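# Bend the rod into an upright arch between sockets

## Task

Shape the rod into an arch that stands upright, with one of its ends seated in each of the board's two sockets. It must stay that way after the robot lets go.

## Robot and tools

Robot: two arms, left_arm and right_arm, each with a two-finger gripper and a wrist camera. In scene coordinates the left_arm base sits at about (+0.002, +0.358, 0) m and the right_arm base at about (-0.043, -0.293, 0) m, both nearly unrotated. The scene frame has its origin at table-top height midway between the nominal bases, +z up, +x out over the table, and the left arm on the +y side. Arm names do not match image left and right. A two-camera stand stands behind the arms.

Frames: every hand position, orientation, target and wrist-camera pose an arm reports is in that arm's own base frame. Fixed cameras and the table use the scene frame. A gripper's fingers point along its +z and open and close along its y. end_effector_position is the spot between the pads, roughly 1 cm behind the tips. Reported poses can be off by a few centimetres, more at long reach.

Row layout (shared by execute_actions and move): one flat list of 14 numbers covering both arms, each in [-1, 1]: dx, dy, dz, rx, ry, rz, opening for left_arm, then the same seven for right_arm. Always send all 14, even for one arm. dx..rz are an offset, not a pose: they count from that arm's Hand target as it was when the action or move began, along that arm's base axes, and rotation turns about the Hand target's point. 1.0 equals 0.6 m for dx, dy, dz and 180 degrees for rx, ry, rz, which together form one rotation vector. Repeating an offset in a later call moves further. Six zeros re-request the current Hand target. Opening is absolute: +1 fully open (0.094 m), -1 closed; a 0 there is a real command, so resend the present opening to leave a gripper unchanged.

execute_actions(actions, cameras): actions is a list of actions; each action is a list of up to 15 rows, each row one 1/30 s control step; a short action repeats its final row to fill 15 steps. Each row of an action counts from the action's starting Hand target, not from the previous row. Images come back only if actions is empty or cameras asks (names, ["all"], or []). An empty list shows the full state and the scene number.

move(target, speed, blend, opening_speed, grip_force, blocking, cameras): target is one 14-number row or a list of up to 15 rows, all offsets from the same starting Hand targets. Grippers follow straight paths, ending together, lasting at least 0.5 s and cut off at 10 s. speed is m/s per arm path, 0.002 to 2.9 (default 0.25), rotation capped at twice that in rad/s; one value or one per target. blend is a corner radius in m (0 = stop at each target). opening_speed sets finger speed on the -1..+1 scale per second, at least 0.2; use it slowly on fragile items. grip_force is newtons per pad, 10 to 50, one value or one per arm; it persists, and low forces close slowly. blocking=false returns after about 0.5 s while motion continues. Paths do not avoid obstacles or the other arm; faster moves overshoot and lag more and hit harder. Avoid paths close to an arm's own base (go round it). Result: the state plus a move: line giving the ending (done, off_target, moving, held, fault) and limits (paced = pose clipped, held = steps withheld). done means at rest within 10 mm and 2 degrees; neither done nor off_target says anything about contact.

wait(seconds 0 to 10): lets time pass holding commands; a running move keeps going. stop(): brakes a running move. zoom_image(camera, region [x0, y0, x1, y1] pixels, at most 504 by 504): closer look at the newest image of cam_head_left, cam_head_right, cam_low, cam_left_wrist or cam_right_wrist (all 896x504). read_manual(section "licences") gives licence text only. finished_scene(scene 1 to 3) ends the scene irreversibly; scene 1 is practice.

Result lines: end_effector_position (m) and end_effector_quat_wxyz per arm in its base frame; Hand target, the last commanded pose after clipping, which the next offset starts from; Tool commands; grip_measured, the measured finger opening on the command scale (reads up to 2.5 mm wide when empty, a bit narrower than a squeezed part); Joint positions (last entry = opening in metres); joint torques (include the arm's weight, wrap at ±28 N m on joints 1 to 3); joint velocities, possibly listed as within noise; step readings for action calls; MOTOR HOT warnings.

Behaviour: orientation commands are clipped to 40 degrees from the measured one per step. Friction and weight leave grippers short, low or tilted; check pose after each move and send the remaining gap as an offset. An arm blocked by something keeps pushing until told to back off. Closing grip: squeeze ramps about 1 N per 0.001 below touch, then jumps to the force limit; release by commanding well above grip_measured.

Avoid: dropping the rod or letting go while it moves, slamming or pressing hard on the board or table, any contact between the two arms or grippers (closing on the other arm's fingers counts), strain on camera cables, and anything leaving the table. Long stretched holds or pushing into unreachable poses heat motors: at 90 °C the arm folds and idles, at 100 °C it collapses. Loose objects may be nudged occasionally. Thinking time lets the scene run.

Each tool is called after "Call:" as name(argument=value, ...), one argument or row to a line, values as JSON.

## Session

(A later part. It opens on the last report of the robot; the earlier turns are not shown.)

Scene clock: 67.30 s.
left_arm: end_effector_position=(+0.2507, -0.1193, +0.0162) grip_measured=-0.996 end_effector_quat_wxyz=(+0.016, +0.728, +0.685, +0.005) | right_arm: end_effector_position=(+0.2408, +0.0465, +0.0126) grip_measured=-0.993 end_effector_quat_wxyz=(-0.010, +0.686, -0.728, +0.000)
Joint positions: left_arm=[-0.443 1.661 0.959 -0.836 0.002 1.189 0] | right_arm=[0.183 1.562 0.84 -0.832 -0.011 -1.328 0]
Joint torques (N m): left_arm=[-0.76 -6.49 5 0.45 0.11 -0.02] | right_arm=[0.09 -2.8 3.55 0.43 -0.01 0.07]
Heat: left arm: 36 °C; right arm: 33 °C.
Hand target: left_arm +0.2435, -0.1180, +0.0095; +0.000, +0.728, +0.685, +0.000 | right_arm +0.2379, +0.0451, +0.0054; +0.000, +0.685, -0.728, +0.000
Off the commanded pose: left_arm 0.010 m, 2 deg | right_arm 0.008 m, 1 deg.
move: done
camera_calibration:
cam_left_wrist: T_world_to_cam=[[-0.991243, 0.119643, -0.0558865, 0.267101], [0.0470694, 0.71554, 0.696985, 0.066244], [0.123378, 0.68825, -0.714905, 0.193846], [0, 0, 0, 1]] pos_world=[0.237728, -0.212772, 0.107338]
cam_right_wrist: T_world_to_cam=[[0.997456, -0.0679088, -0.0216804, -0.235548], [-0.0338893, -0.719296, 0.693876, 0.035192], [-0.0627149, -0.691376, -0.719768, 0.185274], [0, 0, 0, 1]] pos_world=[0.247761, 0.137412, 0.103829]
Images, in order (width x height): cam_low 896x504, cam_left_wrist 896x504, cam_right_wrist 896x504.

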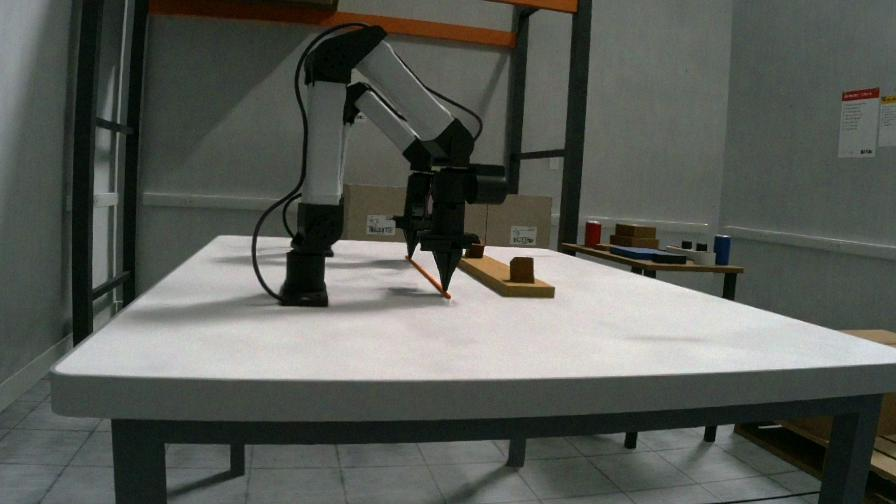

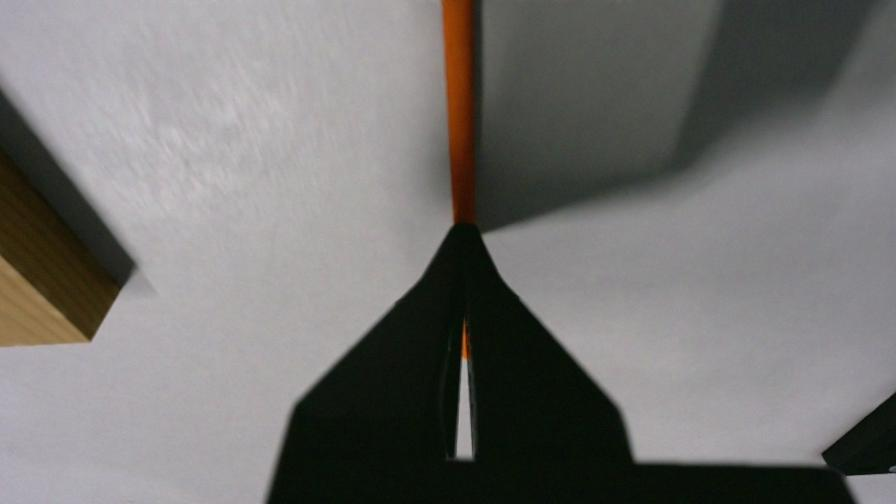

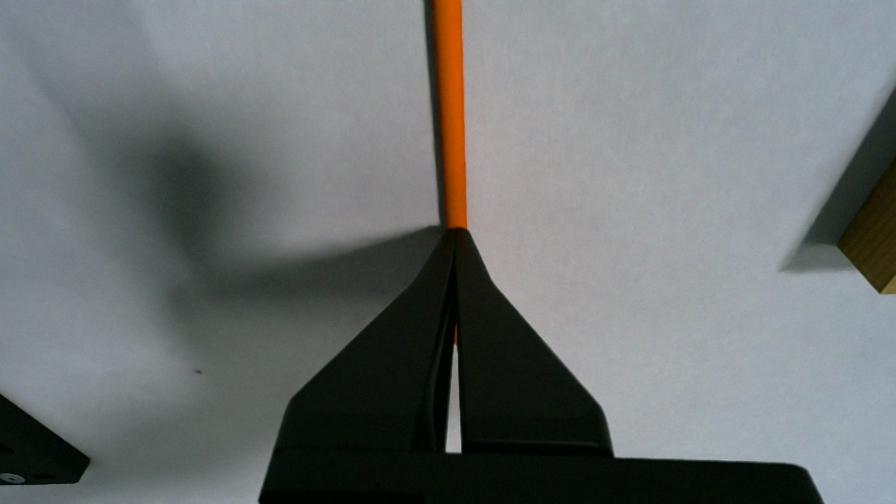

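Call:
move(
  target=[0,0,0.02,0,0,0,-0.5,0,0,0.02,0,0,0,-0.5],
  speed=0.1,
)

Call:
move(
  target=[0,0,-0.029,0,0,0,-0.5,0,0,-0.032,0,0,0,-0.5],
  speed=0.03,
  cameras=["cam_low","cam_left_wrist","cam_right_wrist"],
)

Call:
zoom_image(
  camera="cam_low",
  region=[370, 200, 530, 310],
)

Scene clock: 71.57 s.
left_arm: end_effector_position=(+0.2452, -0.1167, +0.0149) grip_measured=-0.502 end_effector_quat_wxyz=(+0.003, +0.729, +0.685, +0.000) | right_arm: end_effector_position=(+0.2333, +0.0451, +0.0113) grip_measured=-0.503 end_effector_quat_wxyz=(+0.003, +0.686, -0.728, -0.009)
Joint positions: left_arm=[-0.443 1.664 0.958 -0.858 0.002 1.189 0.023] | right_arm=[0.183 1.565 0.837 -0.858 -0.011 -1.328 0.023]
Joint torques (N m): left_arm=[-0.77 -8.96 7.32 0.06 0.11 -0.01] | right_arm=[0.09 -4.93 5.98 0.09 -0.01 0.07]
Heat: left arm: 36 °C; right arm: 33 °C.
Hand target: left_arm +0.2435, -0.1180, +0.0215; +0.000, +0.728, +0.685, +0.000 | right_arm +0.2381, +0.0451, +0.0175; +0.000, +0.685, -0.728, +0.000
Off the commanded pose: left_arm 0.007 m, 0 deg | right_arm 0.008 m, 1 deg.
move: done

Scene clock: 72.43 s.
left_arm: end_effector_position=(+0.2471, -0.1176, +0.0113) grip_measured=-0.502 end_effector_quat_wxyz=(+0.008, +0.729, +0.685, +0.002) | right_arm: end_effector_position=(+0.2382, +0.0460, +0.0077) grip_measured=-0.503 end_effector_quat_wxyz=(-0.005, +0.685, -0.728, -0.003)
Joint positions: left_arm=[-0.443 1.67 0.948 -0.833 0.002 1.189 0.023] | right_arm=[0.183 1.572 0.828 -0.821 -0.011 -1.327 0.023]
Joint torques (N m): left_arm=[-0.76 -6.48 4.67 0.64 0.11 -0.01] | right_arm=[0.08 -2.5 3.04 0.63 -0.01 0.07]
Heat: left arm: 36 °C; right arm: 33 °C.
Hand target: left_arm +0.2434, -0.1180, +0.0040; +0.000, +0.728, +0.685, +0.000 | right_arm +0.2380, +0.0451, -0.0017; +0.000, +0.685, -0.728, +0.000
Off the commanded pose: left_arm 0.008 m, 1 deg | right_arm 0.009 m, 1 deg.
move: done
camera_calibration:
cam_left_wrist: T_world_to_cam=[[-0.991985, 0.119981, -0.039629, 0.263183], [0.0579032, 0.710407, 0.701405, 0.0652304], [0.112308, 0.693489, -0.71166, 0.192877], [0, 0, 0, 1]] pos_world=[0.235635, -0.211675, 0.10194]
cam_right_wrist: T_world_to_cam=[[0.997124, -0.0683451, -0.032765, -0.232837], [-0.0263424, -0.717847, 0.695702, 0.0362812], [-0.0710682, -0.692838, -0.717583, 0.183274], [0, 0, 0, 1]] pos_world=[0.246148, 0.13711, 0.0986441]
Images, in order (width x height): cam_low 896x504, cam_left_wrist 896x504, cam_right_wrist 896x504.

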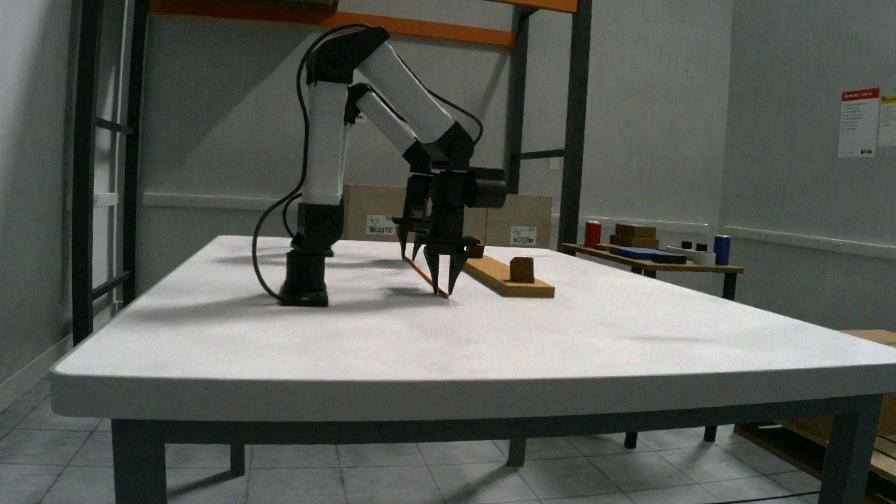

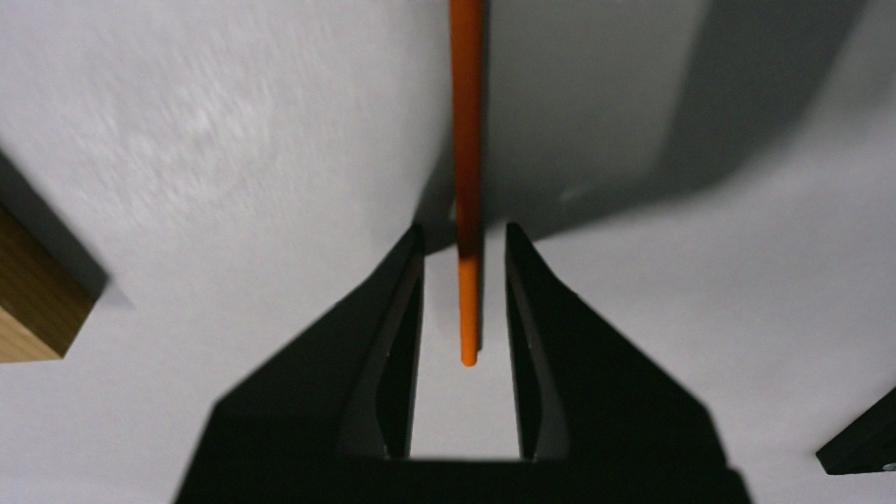

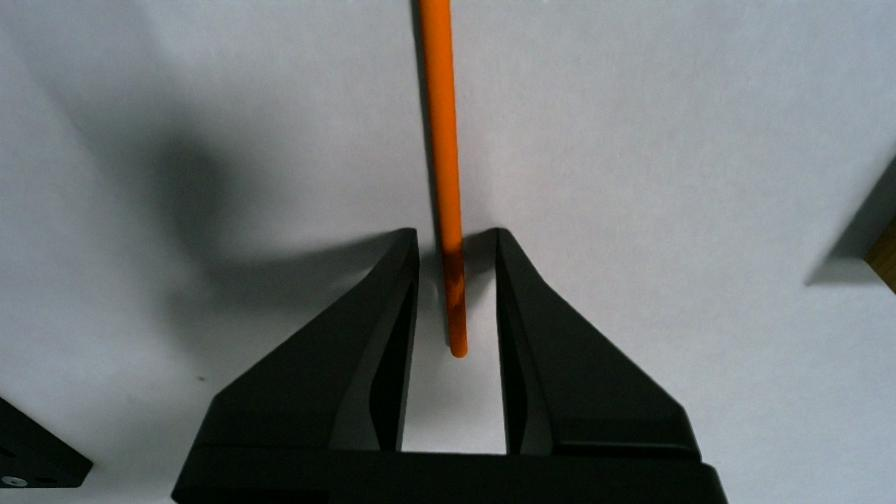

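Scaled by 3.150 from the camera's 896x504 image, which has a finer 1280x720 frame.

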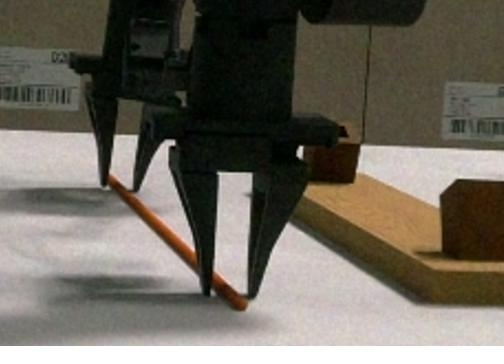

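Call:
move(
  target=[0,0,-0.005,0,0,0,-1,0,0,-0.005,0,0,0,-1],
  speed=0.03,
  opening_speed=0.4,
  cameras=["cam_low","cam_left_wrist","cam_right_wrist"],
)

Scene clock: 76.00 s.
left_arm: end_effector_position=(+0.2543, -0.1190, +0.0114) grip_measured=-0.918 end_effector_quat_wxyz=(+0.019, +0.728, +0.685, +0.012) | right_arm: end_effector_position=(+0.2382, +0.0460, +0.0075) grip_measured=-0.905 end_effector_quat_wxyz=(-0.005, +0.685, -0.728, -0.003)
Joint positions: left_arm=[-0.443 1.67 0.948 -0.804 -0.009 1.189 0.004] | right_arm=[0.183 1.572 0.827 -0.82 -0.011 -1.327 0.004]
Joint torques (N m): left_arm=[-0.75 -5.98 4.22 0.5 0.21 -0.02] | right_arm=[0.09 -2.04 2.56 0.75 -0.01 0.06]
Heat: left arm: 36 °C; right arm: 33 °C.
Hand target: left_arm +0.2435, -0.1180, +0.0011; +0.000, +0.728, +0.685, +0.000 | right_arm +0.2380, +0.0451, -0.0047; +0.000, +0.685, -0.728, +0.000
Off the commanded pose: left_arm 0.015 m, 3 deg | right_arm 0.012 m, 1 deg.
move: off_target (left_arm, right_arm)
camera_calibration:
cam_left_wrist: T_world_to_cam=[[-0.990398, 0.119136, -0.0701362, 0.270227], [0.0360432, 0.71229, 0.700959, 0.0715444], [0.133467, 0.691701, -0.709744, 0.187539], [0, 0, 0, 1]] pos_world=[0.240023, -0.212875, 0.101907]
cam_right_wrist: T_world_to_cam=[[0.997137, -0.0683531, -0.0323498, -0.232887], [-0.0266461, -0.717927, 0.695608, 0.036516], [-0.0707718, -0.692754, -0.717693, 0.183056], [0, 0, 0, 1]] pos_world=[0.246149, 0.13711, 0.0984435]
Images, in order (width x height): cam_low 896x504, cam_left_wrist 896x504, cam_right_wrist 896x504.

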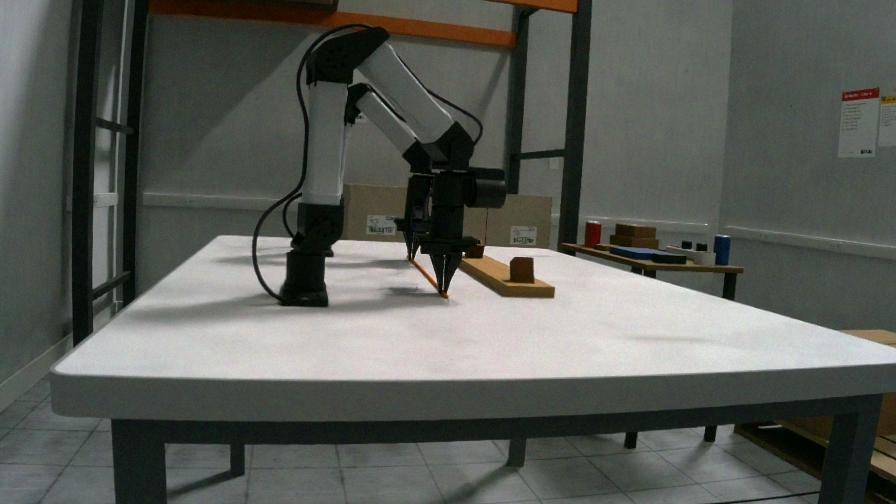

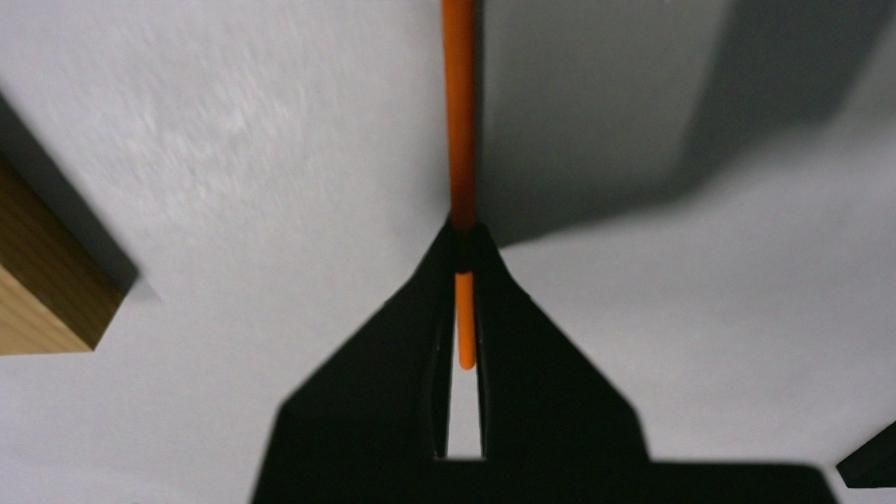

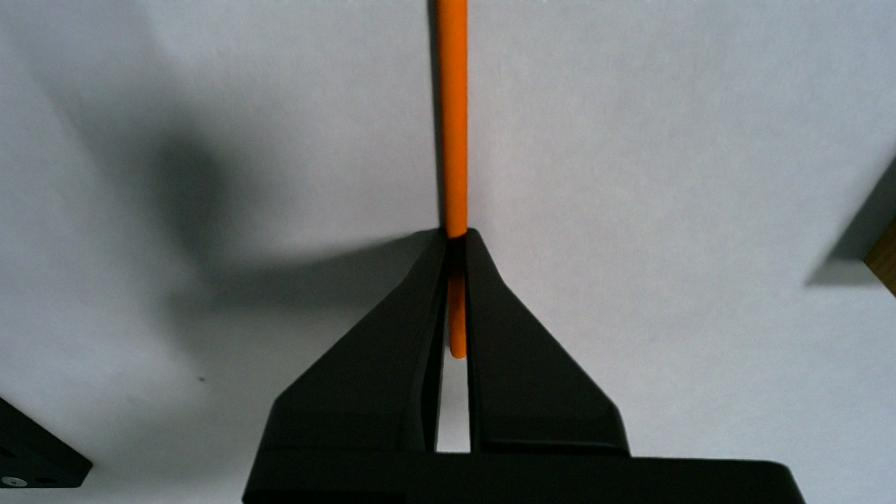

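Call:
move(
  target=[0,0,0.1317,0,0,0,-1,0,0,0.1417,0,0,0,-1],
  speed=0.1,
  cameras=["all"],
)

Scene clock: 87.80 s.
left_arm: end_effector_position=(+0.2470, -0.1173, +0.0693) grip_measured=-0.919 end_effector_quat_wxyz=(+0.000, +0.729, +0.685, +0.001) | right_arm: end_effector_position=(+0.2335, +0.0447, +0.0694) grip_measured=-0.906 end_effector_quat_wxyz=(+0.011, +0.686, -0.727, -0.010)
Joint positions: left_arm=[-0.444 1.603 1.122 -1.09 -0.001 1.189 0.004] | right_arm=[0.185 1.495 1.017 -1.123 -0.005 -1.327 0.004]
Joint torques (N m): left_arm=[-0.65 -9.84 8.09 -0.07 0.14 -0.01] | right_arm=[-0.12 -5.72 6.83 0.03 -0.06 0.06]
Heat: left arm: 35 °C; right arm: 33 °C.
Hand target: left_arm +0.2434, -0.1180, +0.0801; +0.000, +0.728, +0.685, +0.000 | right_arm +0.2379, +0.0451, +0.0803; +0.000, +0.685, -0.728, +0.000
Off the commanded pose: left_arm 0.011 m, 0 deg | right_arm 0.012 m, 2 deg.
move: off_target (left_arm, right_arm)
camera_calibration:
cam_left_wrist: T_world_to_cam=[[-0.992318, 0.120994, -0.0257792, 0.264508], [0.0674244, 0.703675, 0.707316, 0.0208698], [0.103721, 0.700144, -0.706428, 0.236507], [0, 0, 0, 1]] pos_world=[0.236538, -0.212278, 0.159132]
cam_right_wrist: T_world_to_cam=[[0.995643, -0.0665683, -0.0652935, -0.223766], [-0.0012171, -0.709456, 0.704748, -0.014567], [-0.0932368, -0.701598, -0.706446, 0.23108], [0, 0, 0, 1]] pos_world=[0.244318, 0.136895, 0.158901]

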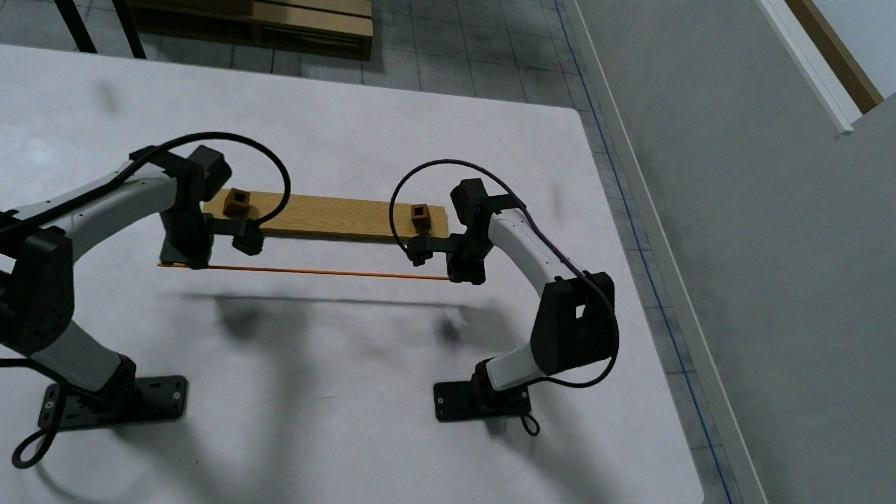

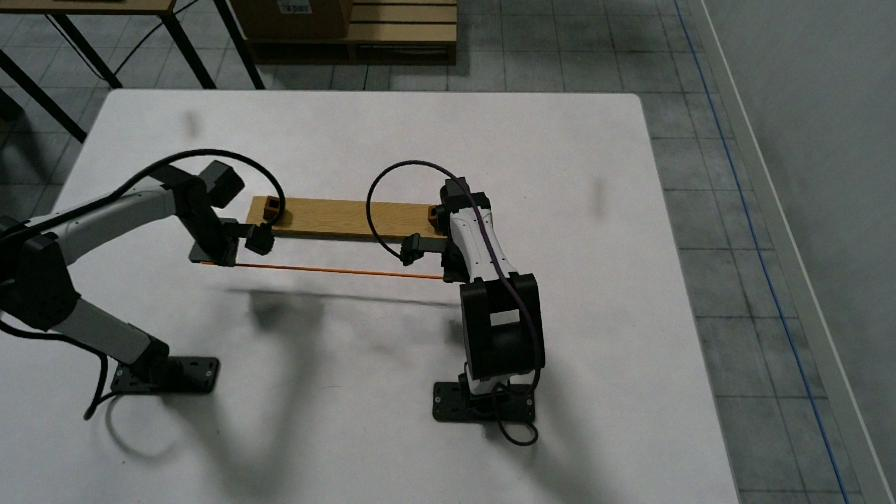

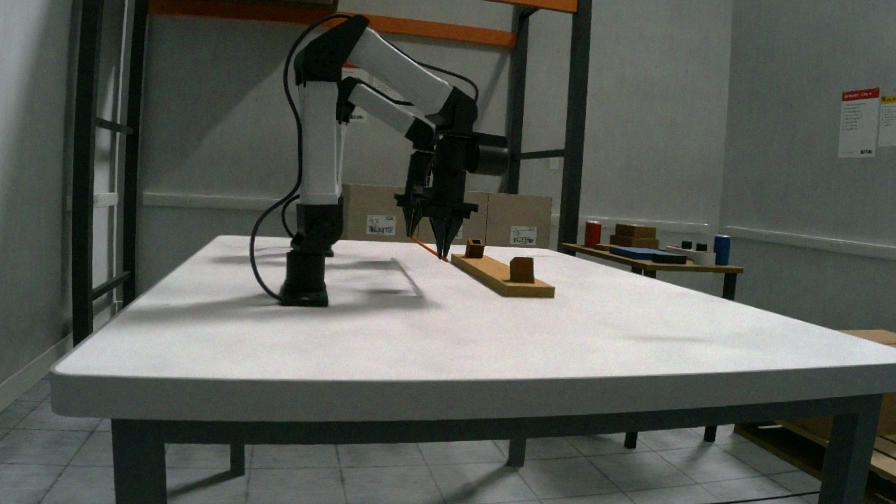

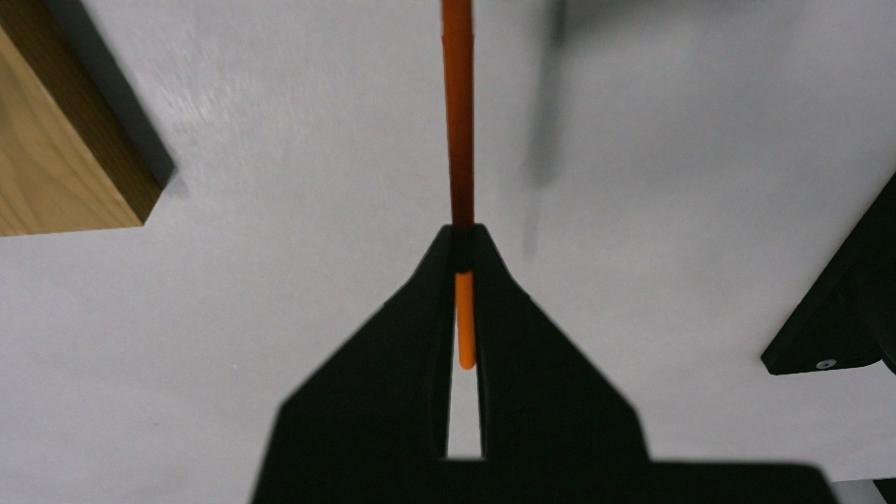

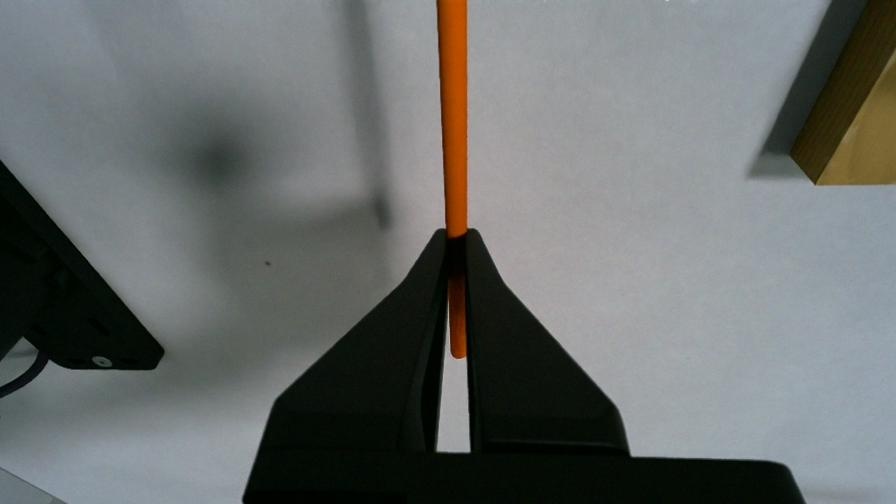

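Call:
move(
  target=[
    [-0.0006,-0.01,0.0333,-0.1109,0.0069,0,-1,0.0008,0.01,0.0333,0.111,-0.0051,0,-1],
    [-0.0026,-0.0416,0.0833,-0.2218,0.0138,0,-1,0.0032,0.0415,0.0833,0.222,-0.0102,0,-1],
  ],
  speed=0.08,
  blend=0.01,
  cameras=["all"],
)

Scene clock: 96.37 s.
left_arm: end_effector_position=(+0.2520, -0.1303, +0.1184) grip_measured=-0.919 end_effector_quat_wxyz=(+0.210, +0.689, +0.660, -0.213) | right_arm: end_effector_position=(+0.2364, +0.0535, +0.1171) grip_measured=-0.906 end_effector_quat_wxyz=(-0.210, +0.651, -0.701, -0.204)
Joint positions: left_arm=[-0.12 1.508 1.101 -1.1 0.605 1.474 0.004] | right_arm=[-0.187 1.469 1.065 -1.257 -0.588 -1.712 0.004]
Joint torques (N m): left_arm=[-0.28 -8.94 5.71 0.29 1.37 0.19] | right_arm=[0.34 -2.76 6.71 -0.25 -1.35 -0.15]
Heat: left arm: 36 °C; right arm: 34 °C.
Hand target: left_arm +0.2418, -0.1429, +0.1301; +0.234, +0.684, +0.644, -0.250 | right_arm +0.2400, +0.0700, +0.1303; -0.246, +0.644, -0.684, -0.238
Off the commanded pose: left_arm 0.020 m, 5 deg | right_arm 0.021 m, 6 deg.
move: off_target (left_arm, right_arm)
camera_calibration:
cam_left_wrist: T_world_to_cam=[[-0.995265, 0.0744955, -0.0624288, 0.271327], [0.0625276, 0.982484, 0.175546, 0.0953978], [0.0744126, 0.170811, -0.98249, 0.250909], [0, 0, 0, 1]] pos_world=[0.245407, -0.156797, 0.246707]
cam_right_wrist: T_world_to_cam=[[0.9973, -0.0572354, -0.0460158, -0.225971], [-0.0477454, -0.981406, 0.185908, 0.0443822], [-0.0558007, -0.183209, -0.981489, 0.266802], [0, 0, 0, 1]] pos_world=[0.242367, 0.0795041, 0.243214]

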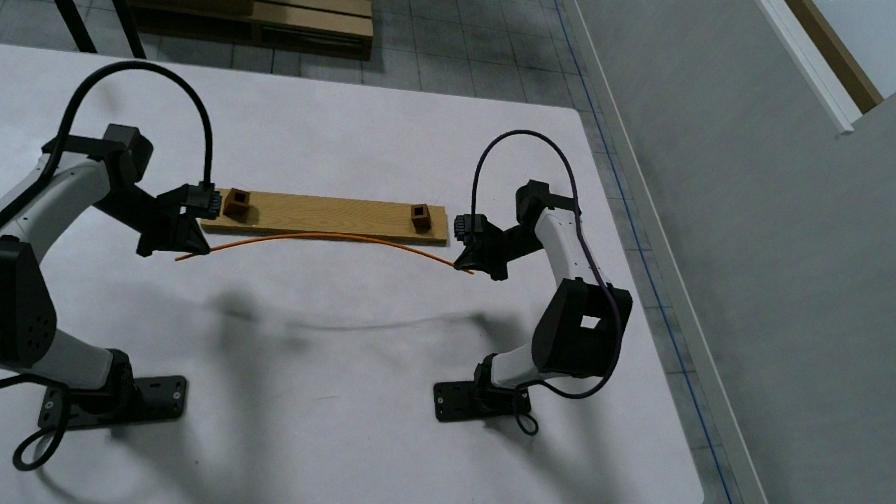

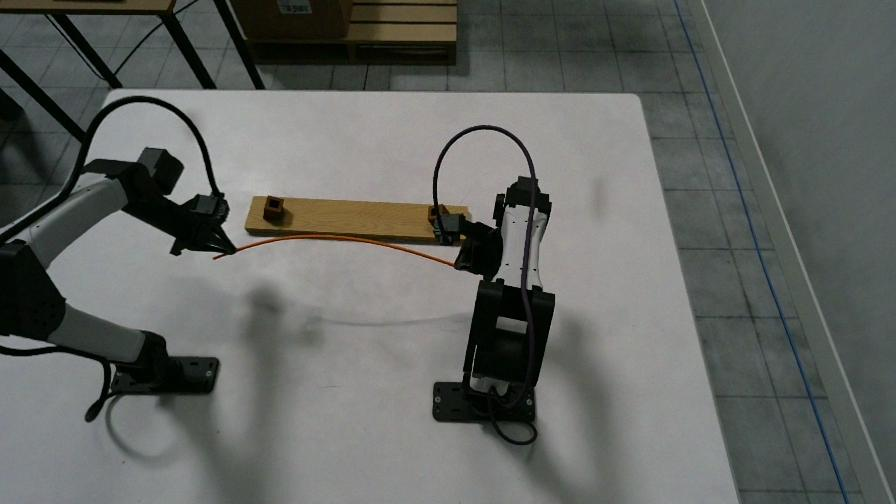

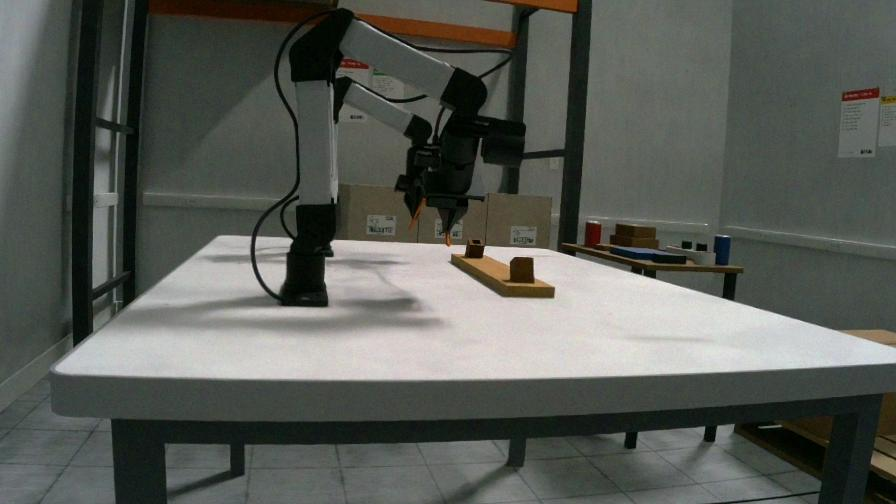

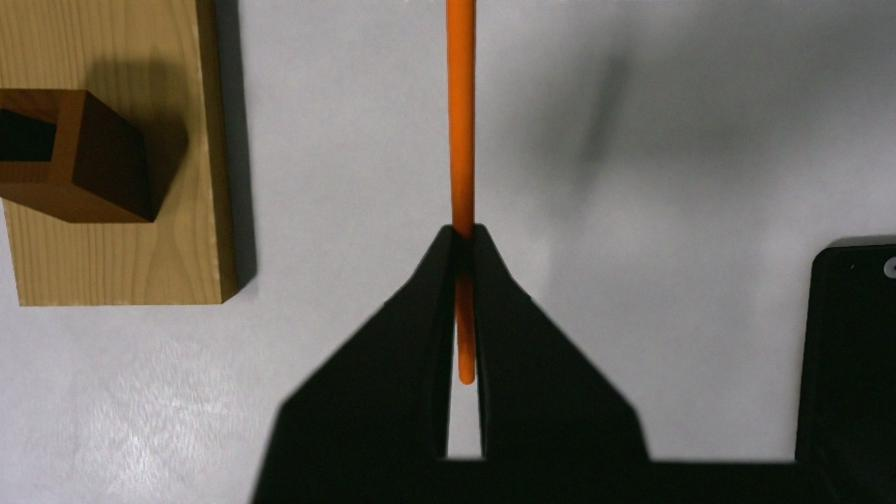

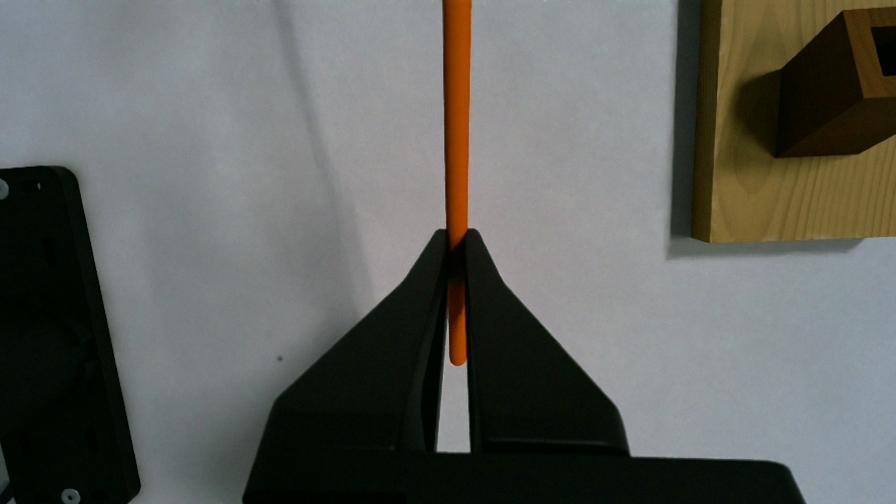

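Call:
move(
  target=[-0.0041,-0.0665,0.125,-0.1386,0.0086,0,-1,0.0051,0.0665,0.125,0.1388,-0.0064,0,-1],
  speed=0.08,
  cameras=["all"],
)

Scene clock: 101.47 s.
left_arm: end_effector_position=(+0.2409, -0.1732, +0.1821) grip_measured=-0.919 end_effector_quat_wxyz=(+0.341, +0.620, +0.599, -0.375) | right_arm: end_effector_position=(+0.2390, +0.0982, +0.1905) grip_measured=-0.906 end_effector_quat_wxyz=(-0.360, +0.586, -0.634, -0.353)
Joint positions: left_arm=[-0.085 1.492 1.109 -1.15 1.063 1.498 0.004] | right_arm=[-0.226 1.528 1.167 -1.509 -1.03 -1.889 0.004]
Joint torques (N m): left_arm=[-1.26 -8.9 8.55 0.35 1.3 -0.03] | right_arm=[1.43 -3.06 6.38 -0.6 -1.25 -0.11]
Heat: left arm: 36 °C; right arm: 34 °C.
Hand target: left_arm +0.2394, -0.1829, +0.2051; +0.368, +0.614, +0.578, -0.392 | right_arm +0.2430, +0.1099, +0.2053; -0.386, +0.578, -0.615, -0.374
Off the commanded pose: left_arm 0.025 m, 4 deg | right_arm 0.019 m, 5 deg.
move: off_target (left_arm, right_arm)
camera_calibration:
cam_left_wrist: T_world_to_cam=[[-0.997734, 0.0564182, -0.0366718, 0.260264], [0.0643656, 0.959096, -0.275667, 0.204852], [0.0196192, -0.277402, -0.960554, 0.253246], [0, 0, 0, 1]] pos_world=[0.241521, -0.140905, 0.309271]
cam_right_wrist: T_world_to_cam=[[0.998091, -0.037457, -0.0491054, -0.224225], [-0.0494508, -0.961007, -0.272067, 0.160425], [-0.0369998, 0.273976, -0.961025, 0.293914], [0, 0, 0, 1]] pos_world=[0.242605, 0.0652457, 0.315095]

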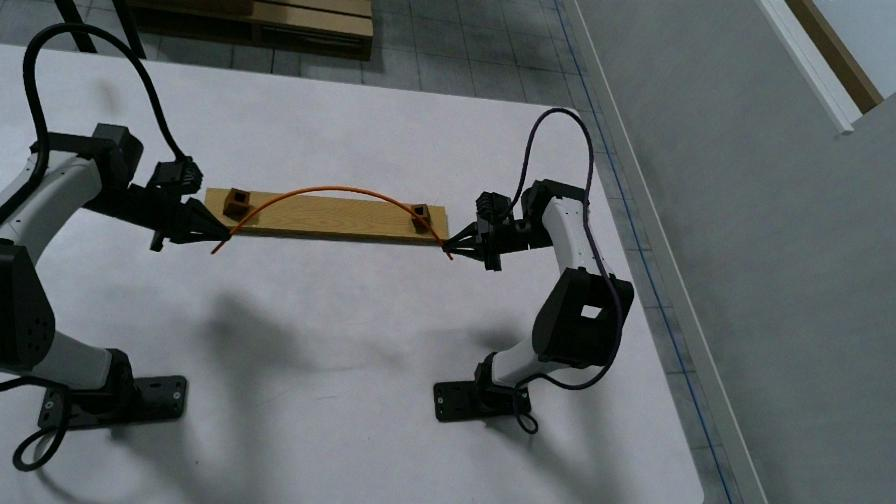

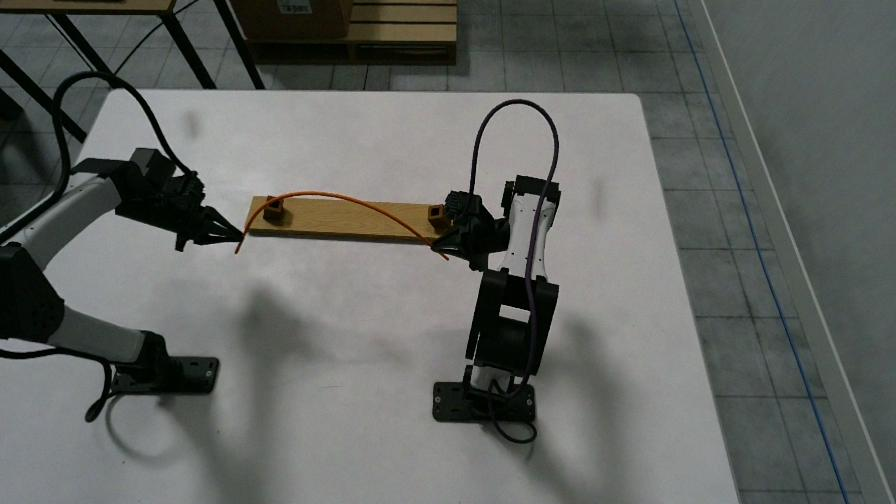

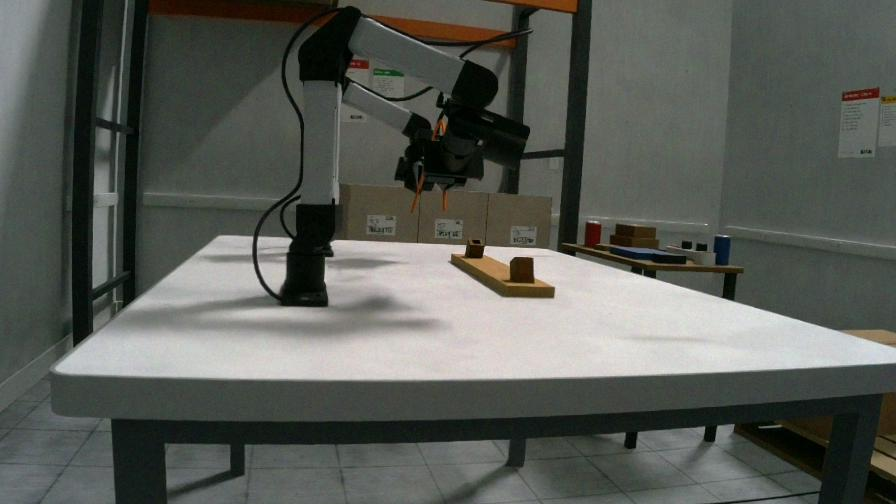

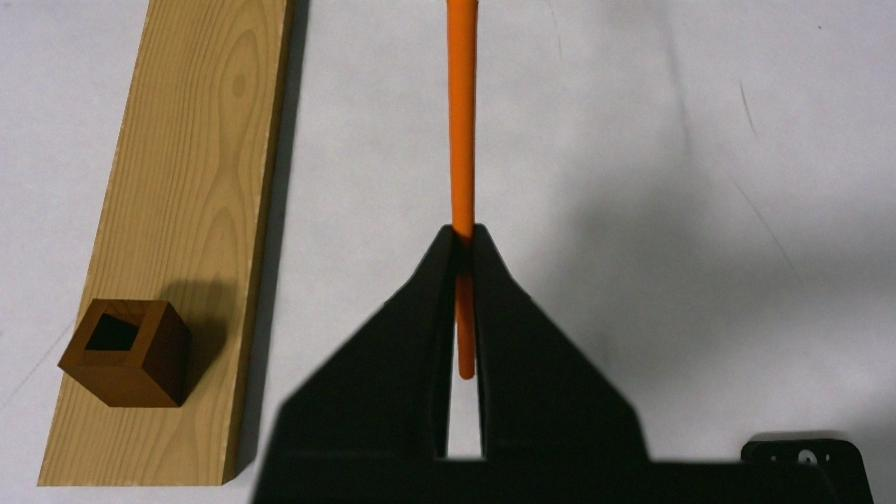

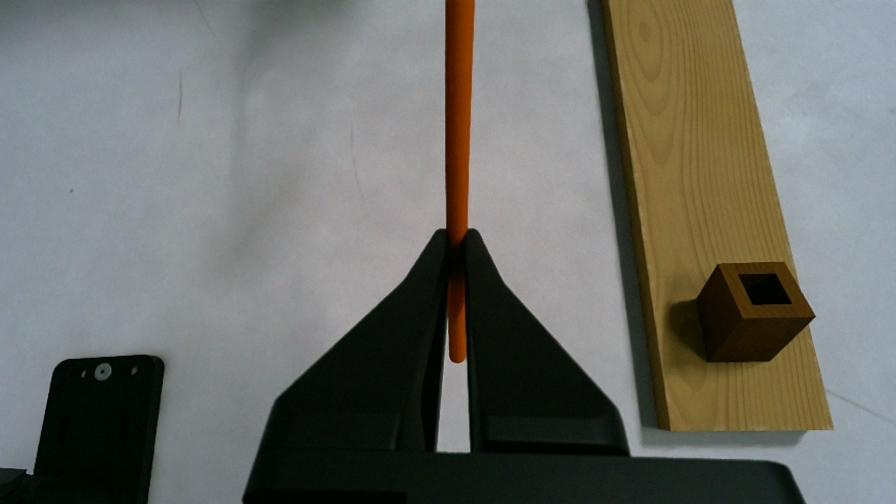

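Call:
move(
  target=[0.305,-0.028,0,0,0,0,-1,0.276,0.028,0,0,0,0,-1],
  speed=0.1,
  cameras=["all"],
)

Scene clock: 119.47 s.
left_arm: end_effector_position=(+0.4287, -0.1849, +0.1950) grip_measured=-0.919 end_effector_quat_wxyz=(+0.361, +0.617, +0.599, -0.360) | right_arm: end_effector_position=(+0.4071, +0.1028, +0.1949) grip_measured=-0.906 end_effector_quat_wxyz=(+0.370, -0.577, +0.642, +0.344)
Joint positions: left_arm=[-0.075 2.185 2.035 -1.307 1.067 1.458 0.004] | right_arm=[-0.122 2.081 1.88 -1.43 -1.059 -1.622 0.004]
Joint torques (N m): left_arm=[-2.04 -13.03 8.69 0.25 1.27 0.2] | right_arm=[3.15 -6.87 6.99 -0.01 -1.25 -0.03]
Heat: left arm: 39 °C; right arm: 34 °C.
Hand target: left_arm +0.4224, -0.1996, +0.2052; +0.368, +0.614, +0.578, -0.392 | right_arm +0.4086, +0.1267, +0.2054; +0.386, -0.578, +0.614, +0.374
Off the commanded pose: left_arm 0.019 m, 4 deg | right_arm 0.026 m, 5 deg.
move: off_target (left_arm, right_arm)
camera_calibration:
cam_left_wrist: T_world_to_cam=[[-0.996602, 0.0262908, -0.0780554, 0.450695], [0.0473618, 0.958261, -0.281946, 0.215839], [0.0673849, -0.284685, -0.95625, 0.23592], [0, 0, 0, 1]] pos_world=[0.423044, -0.151517, 0.321632]
cam_right_wrist: T_world_to_cam=[[0.996718, -0.0705669, -0.0396706, -0.389417], [-0.0787857, -0.958214, -0.274987, 0.186509], [-0.0186079, 0.27721, -0.960629, 0.295271], [0, 0, 0, 1]] pos_world=[0.408327, 0.0693836, 0.319485]

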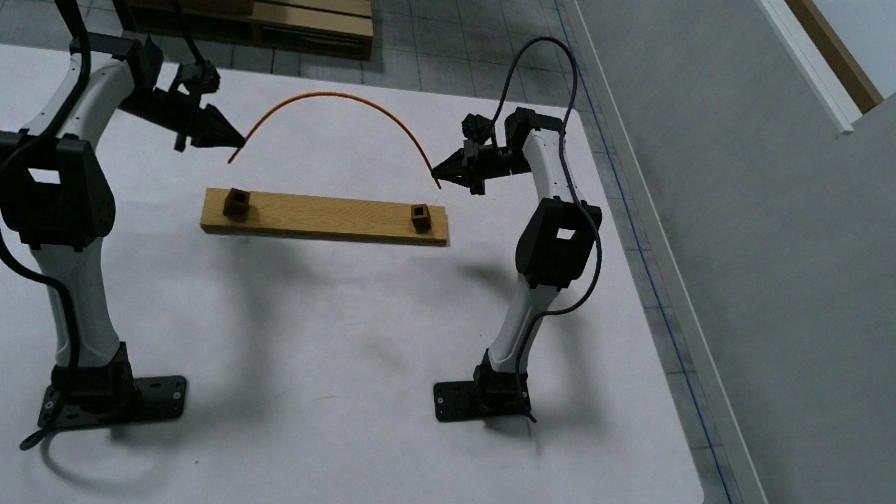

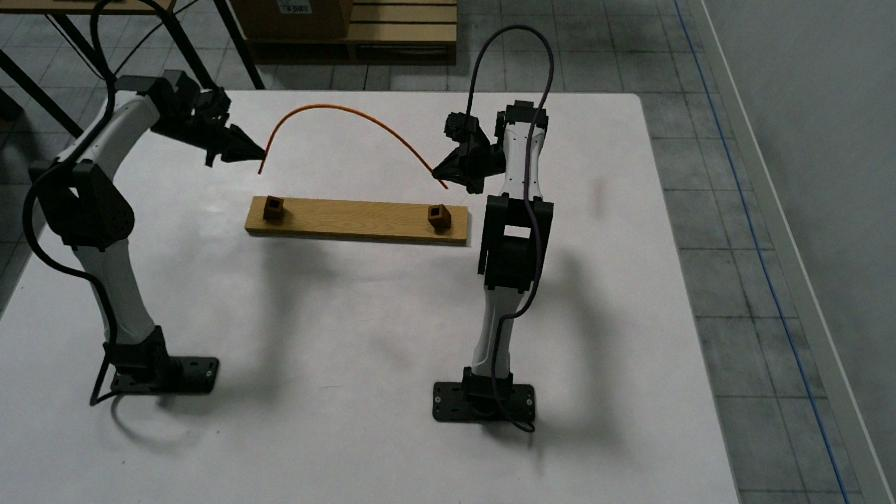

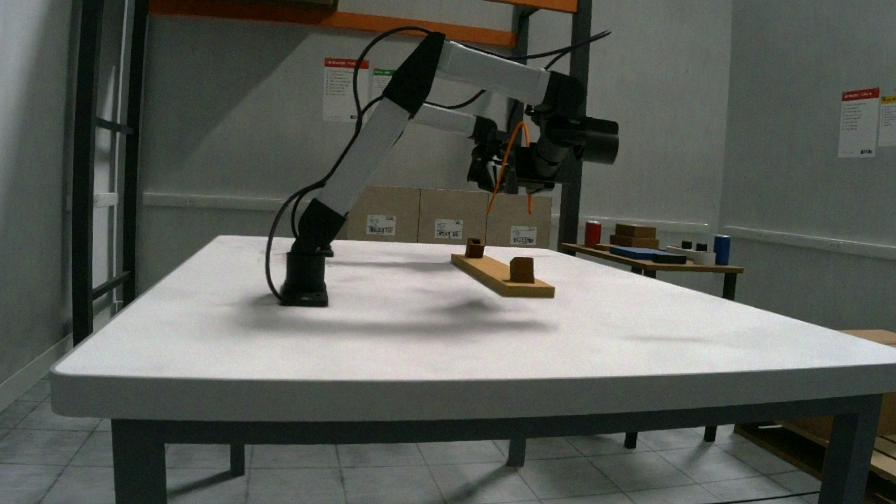

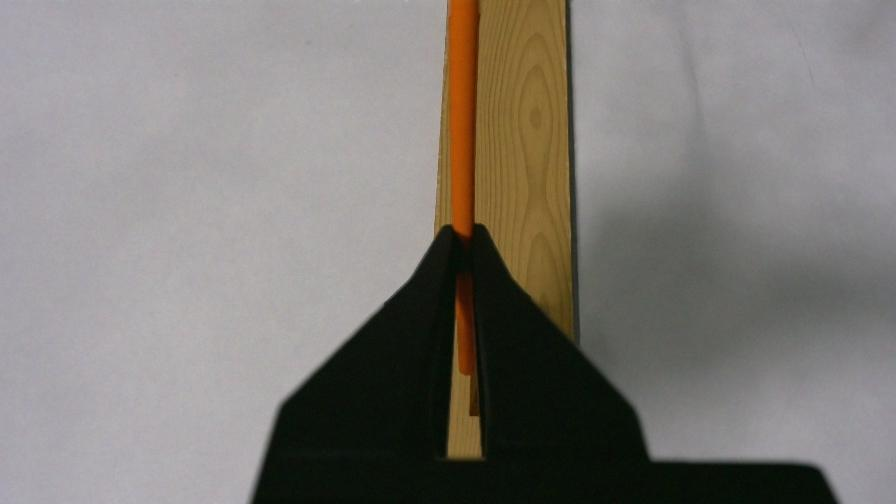

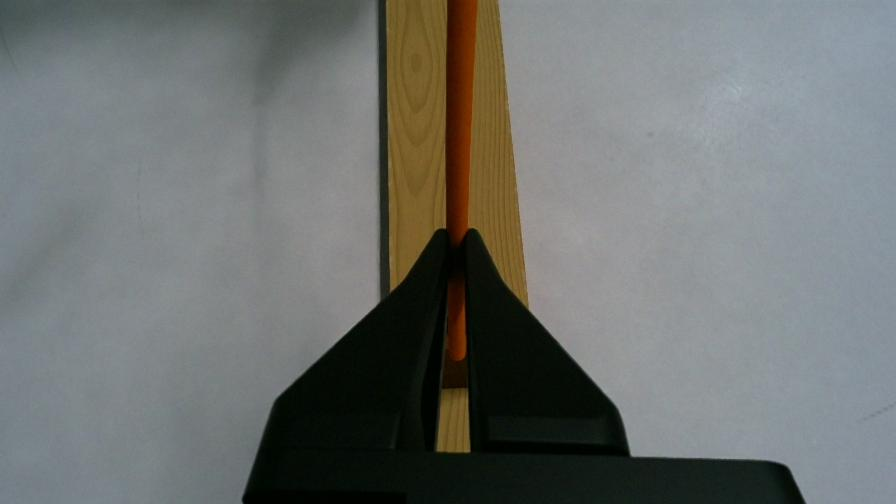

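Call:
zoom_image(
  camera="cam_left_wrist",
  region=[380, 200, 580, 470],
)

Call:
zoom_image(
  camera="cam_right_wrist",
  region=[360, 200, 560, 470],
)

Call:
zoom_image(
  camera="cam_head_left",
  region=[180, 70, 480, 260],
)

Call:
zoom_image(
  camera="cam_head_right",
  region=[220, 80, 500, 260],
)

Call:
zoom_image(
  camera="cam_low",
  region=[430, 100, 630, 310],
)

Scaled by 1.867 from the camera's 896x504 image, which has a finer 1280x720 frame.

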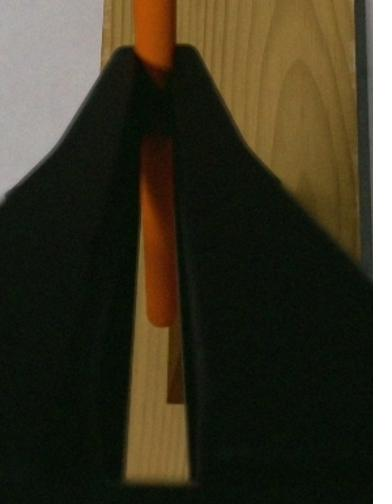

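Scaled by 1.867 from the camera's 896x504 image, which has a finer 1280x720 frame.

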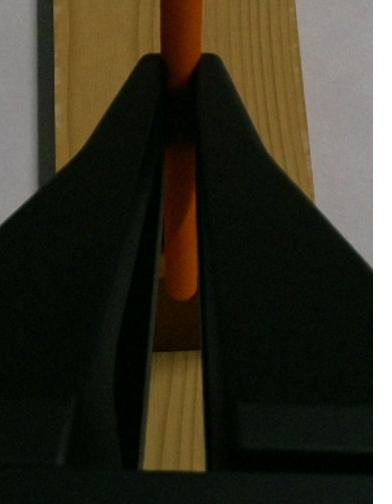

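Scaled by 1.680 from the camera's 896x504 image, which has a finer 1280x720 frame.

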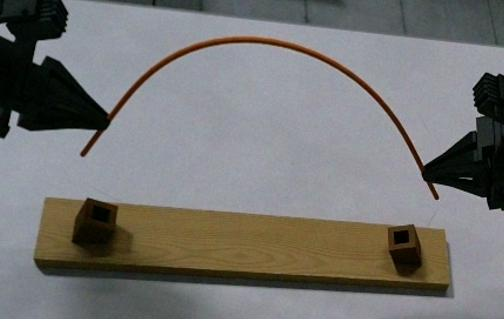

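Scaled by 1.800 from the camera's 896x504 image, which has a finer 1280x720 frame.

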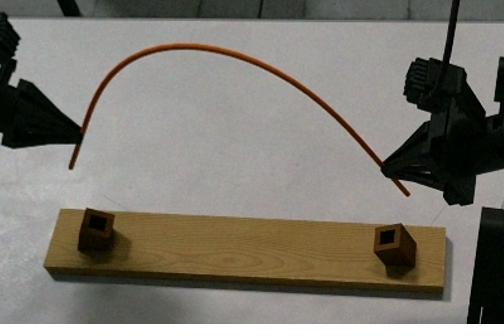

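Scaled by 2.400 from the camera's 896x504 image, which has a finer 1280x720 frame.

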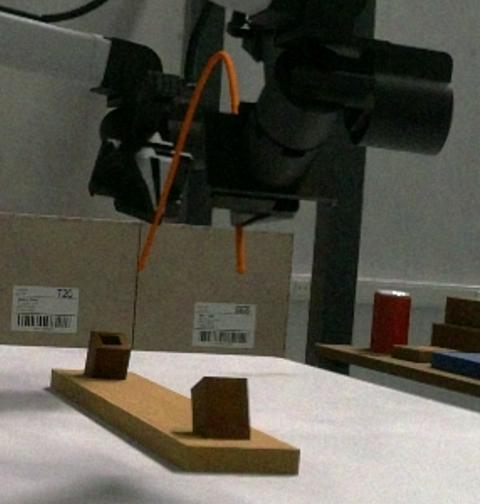

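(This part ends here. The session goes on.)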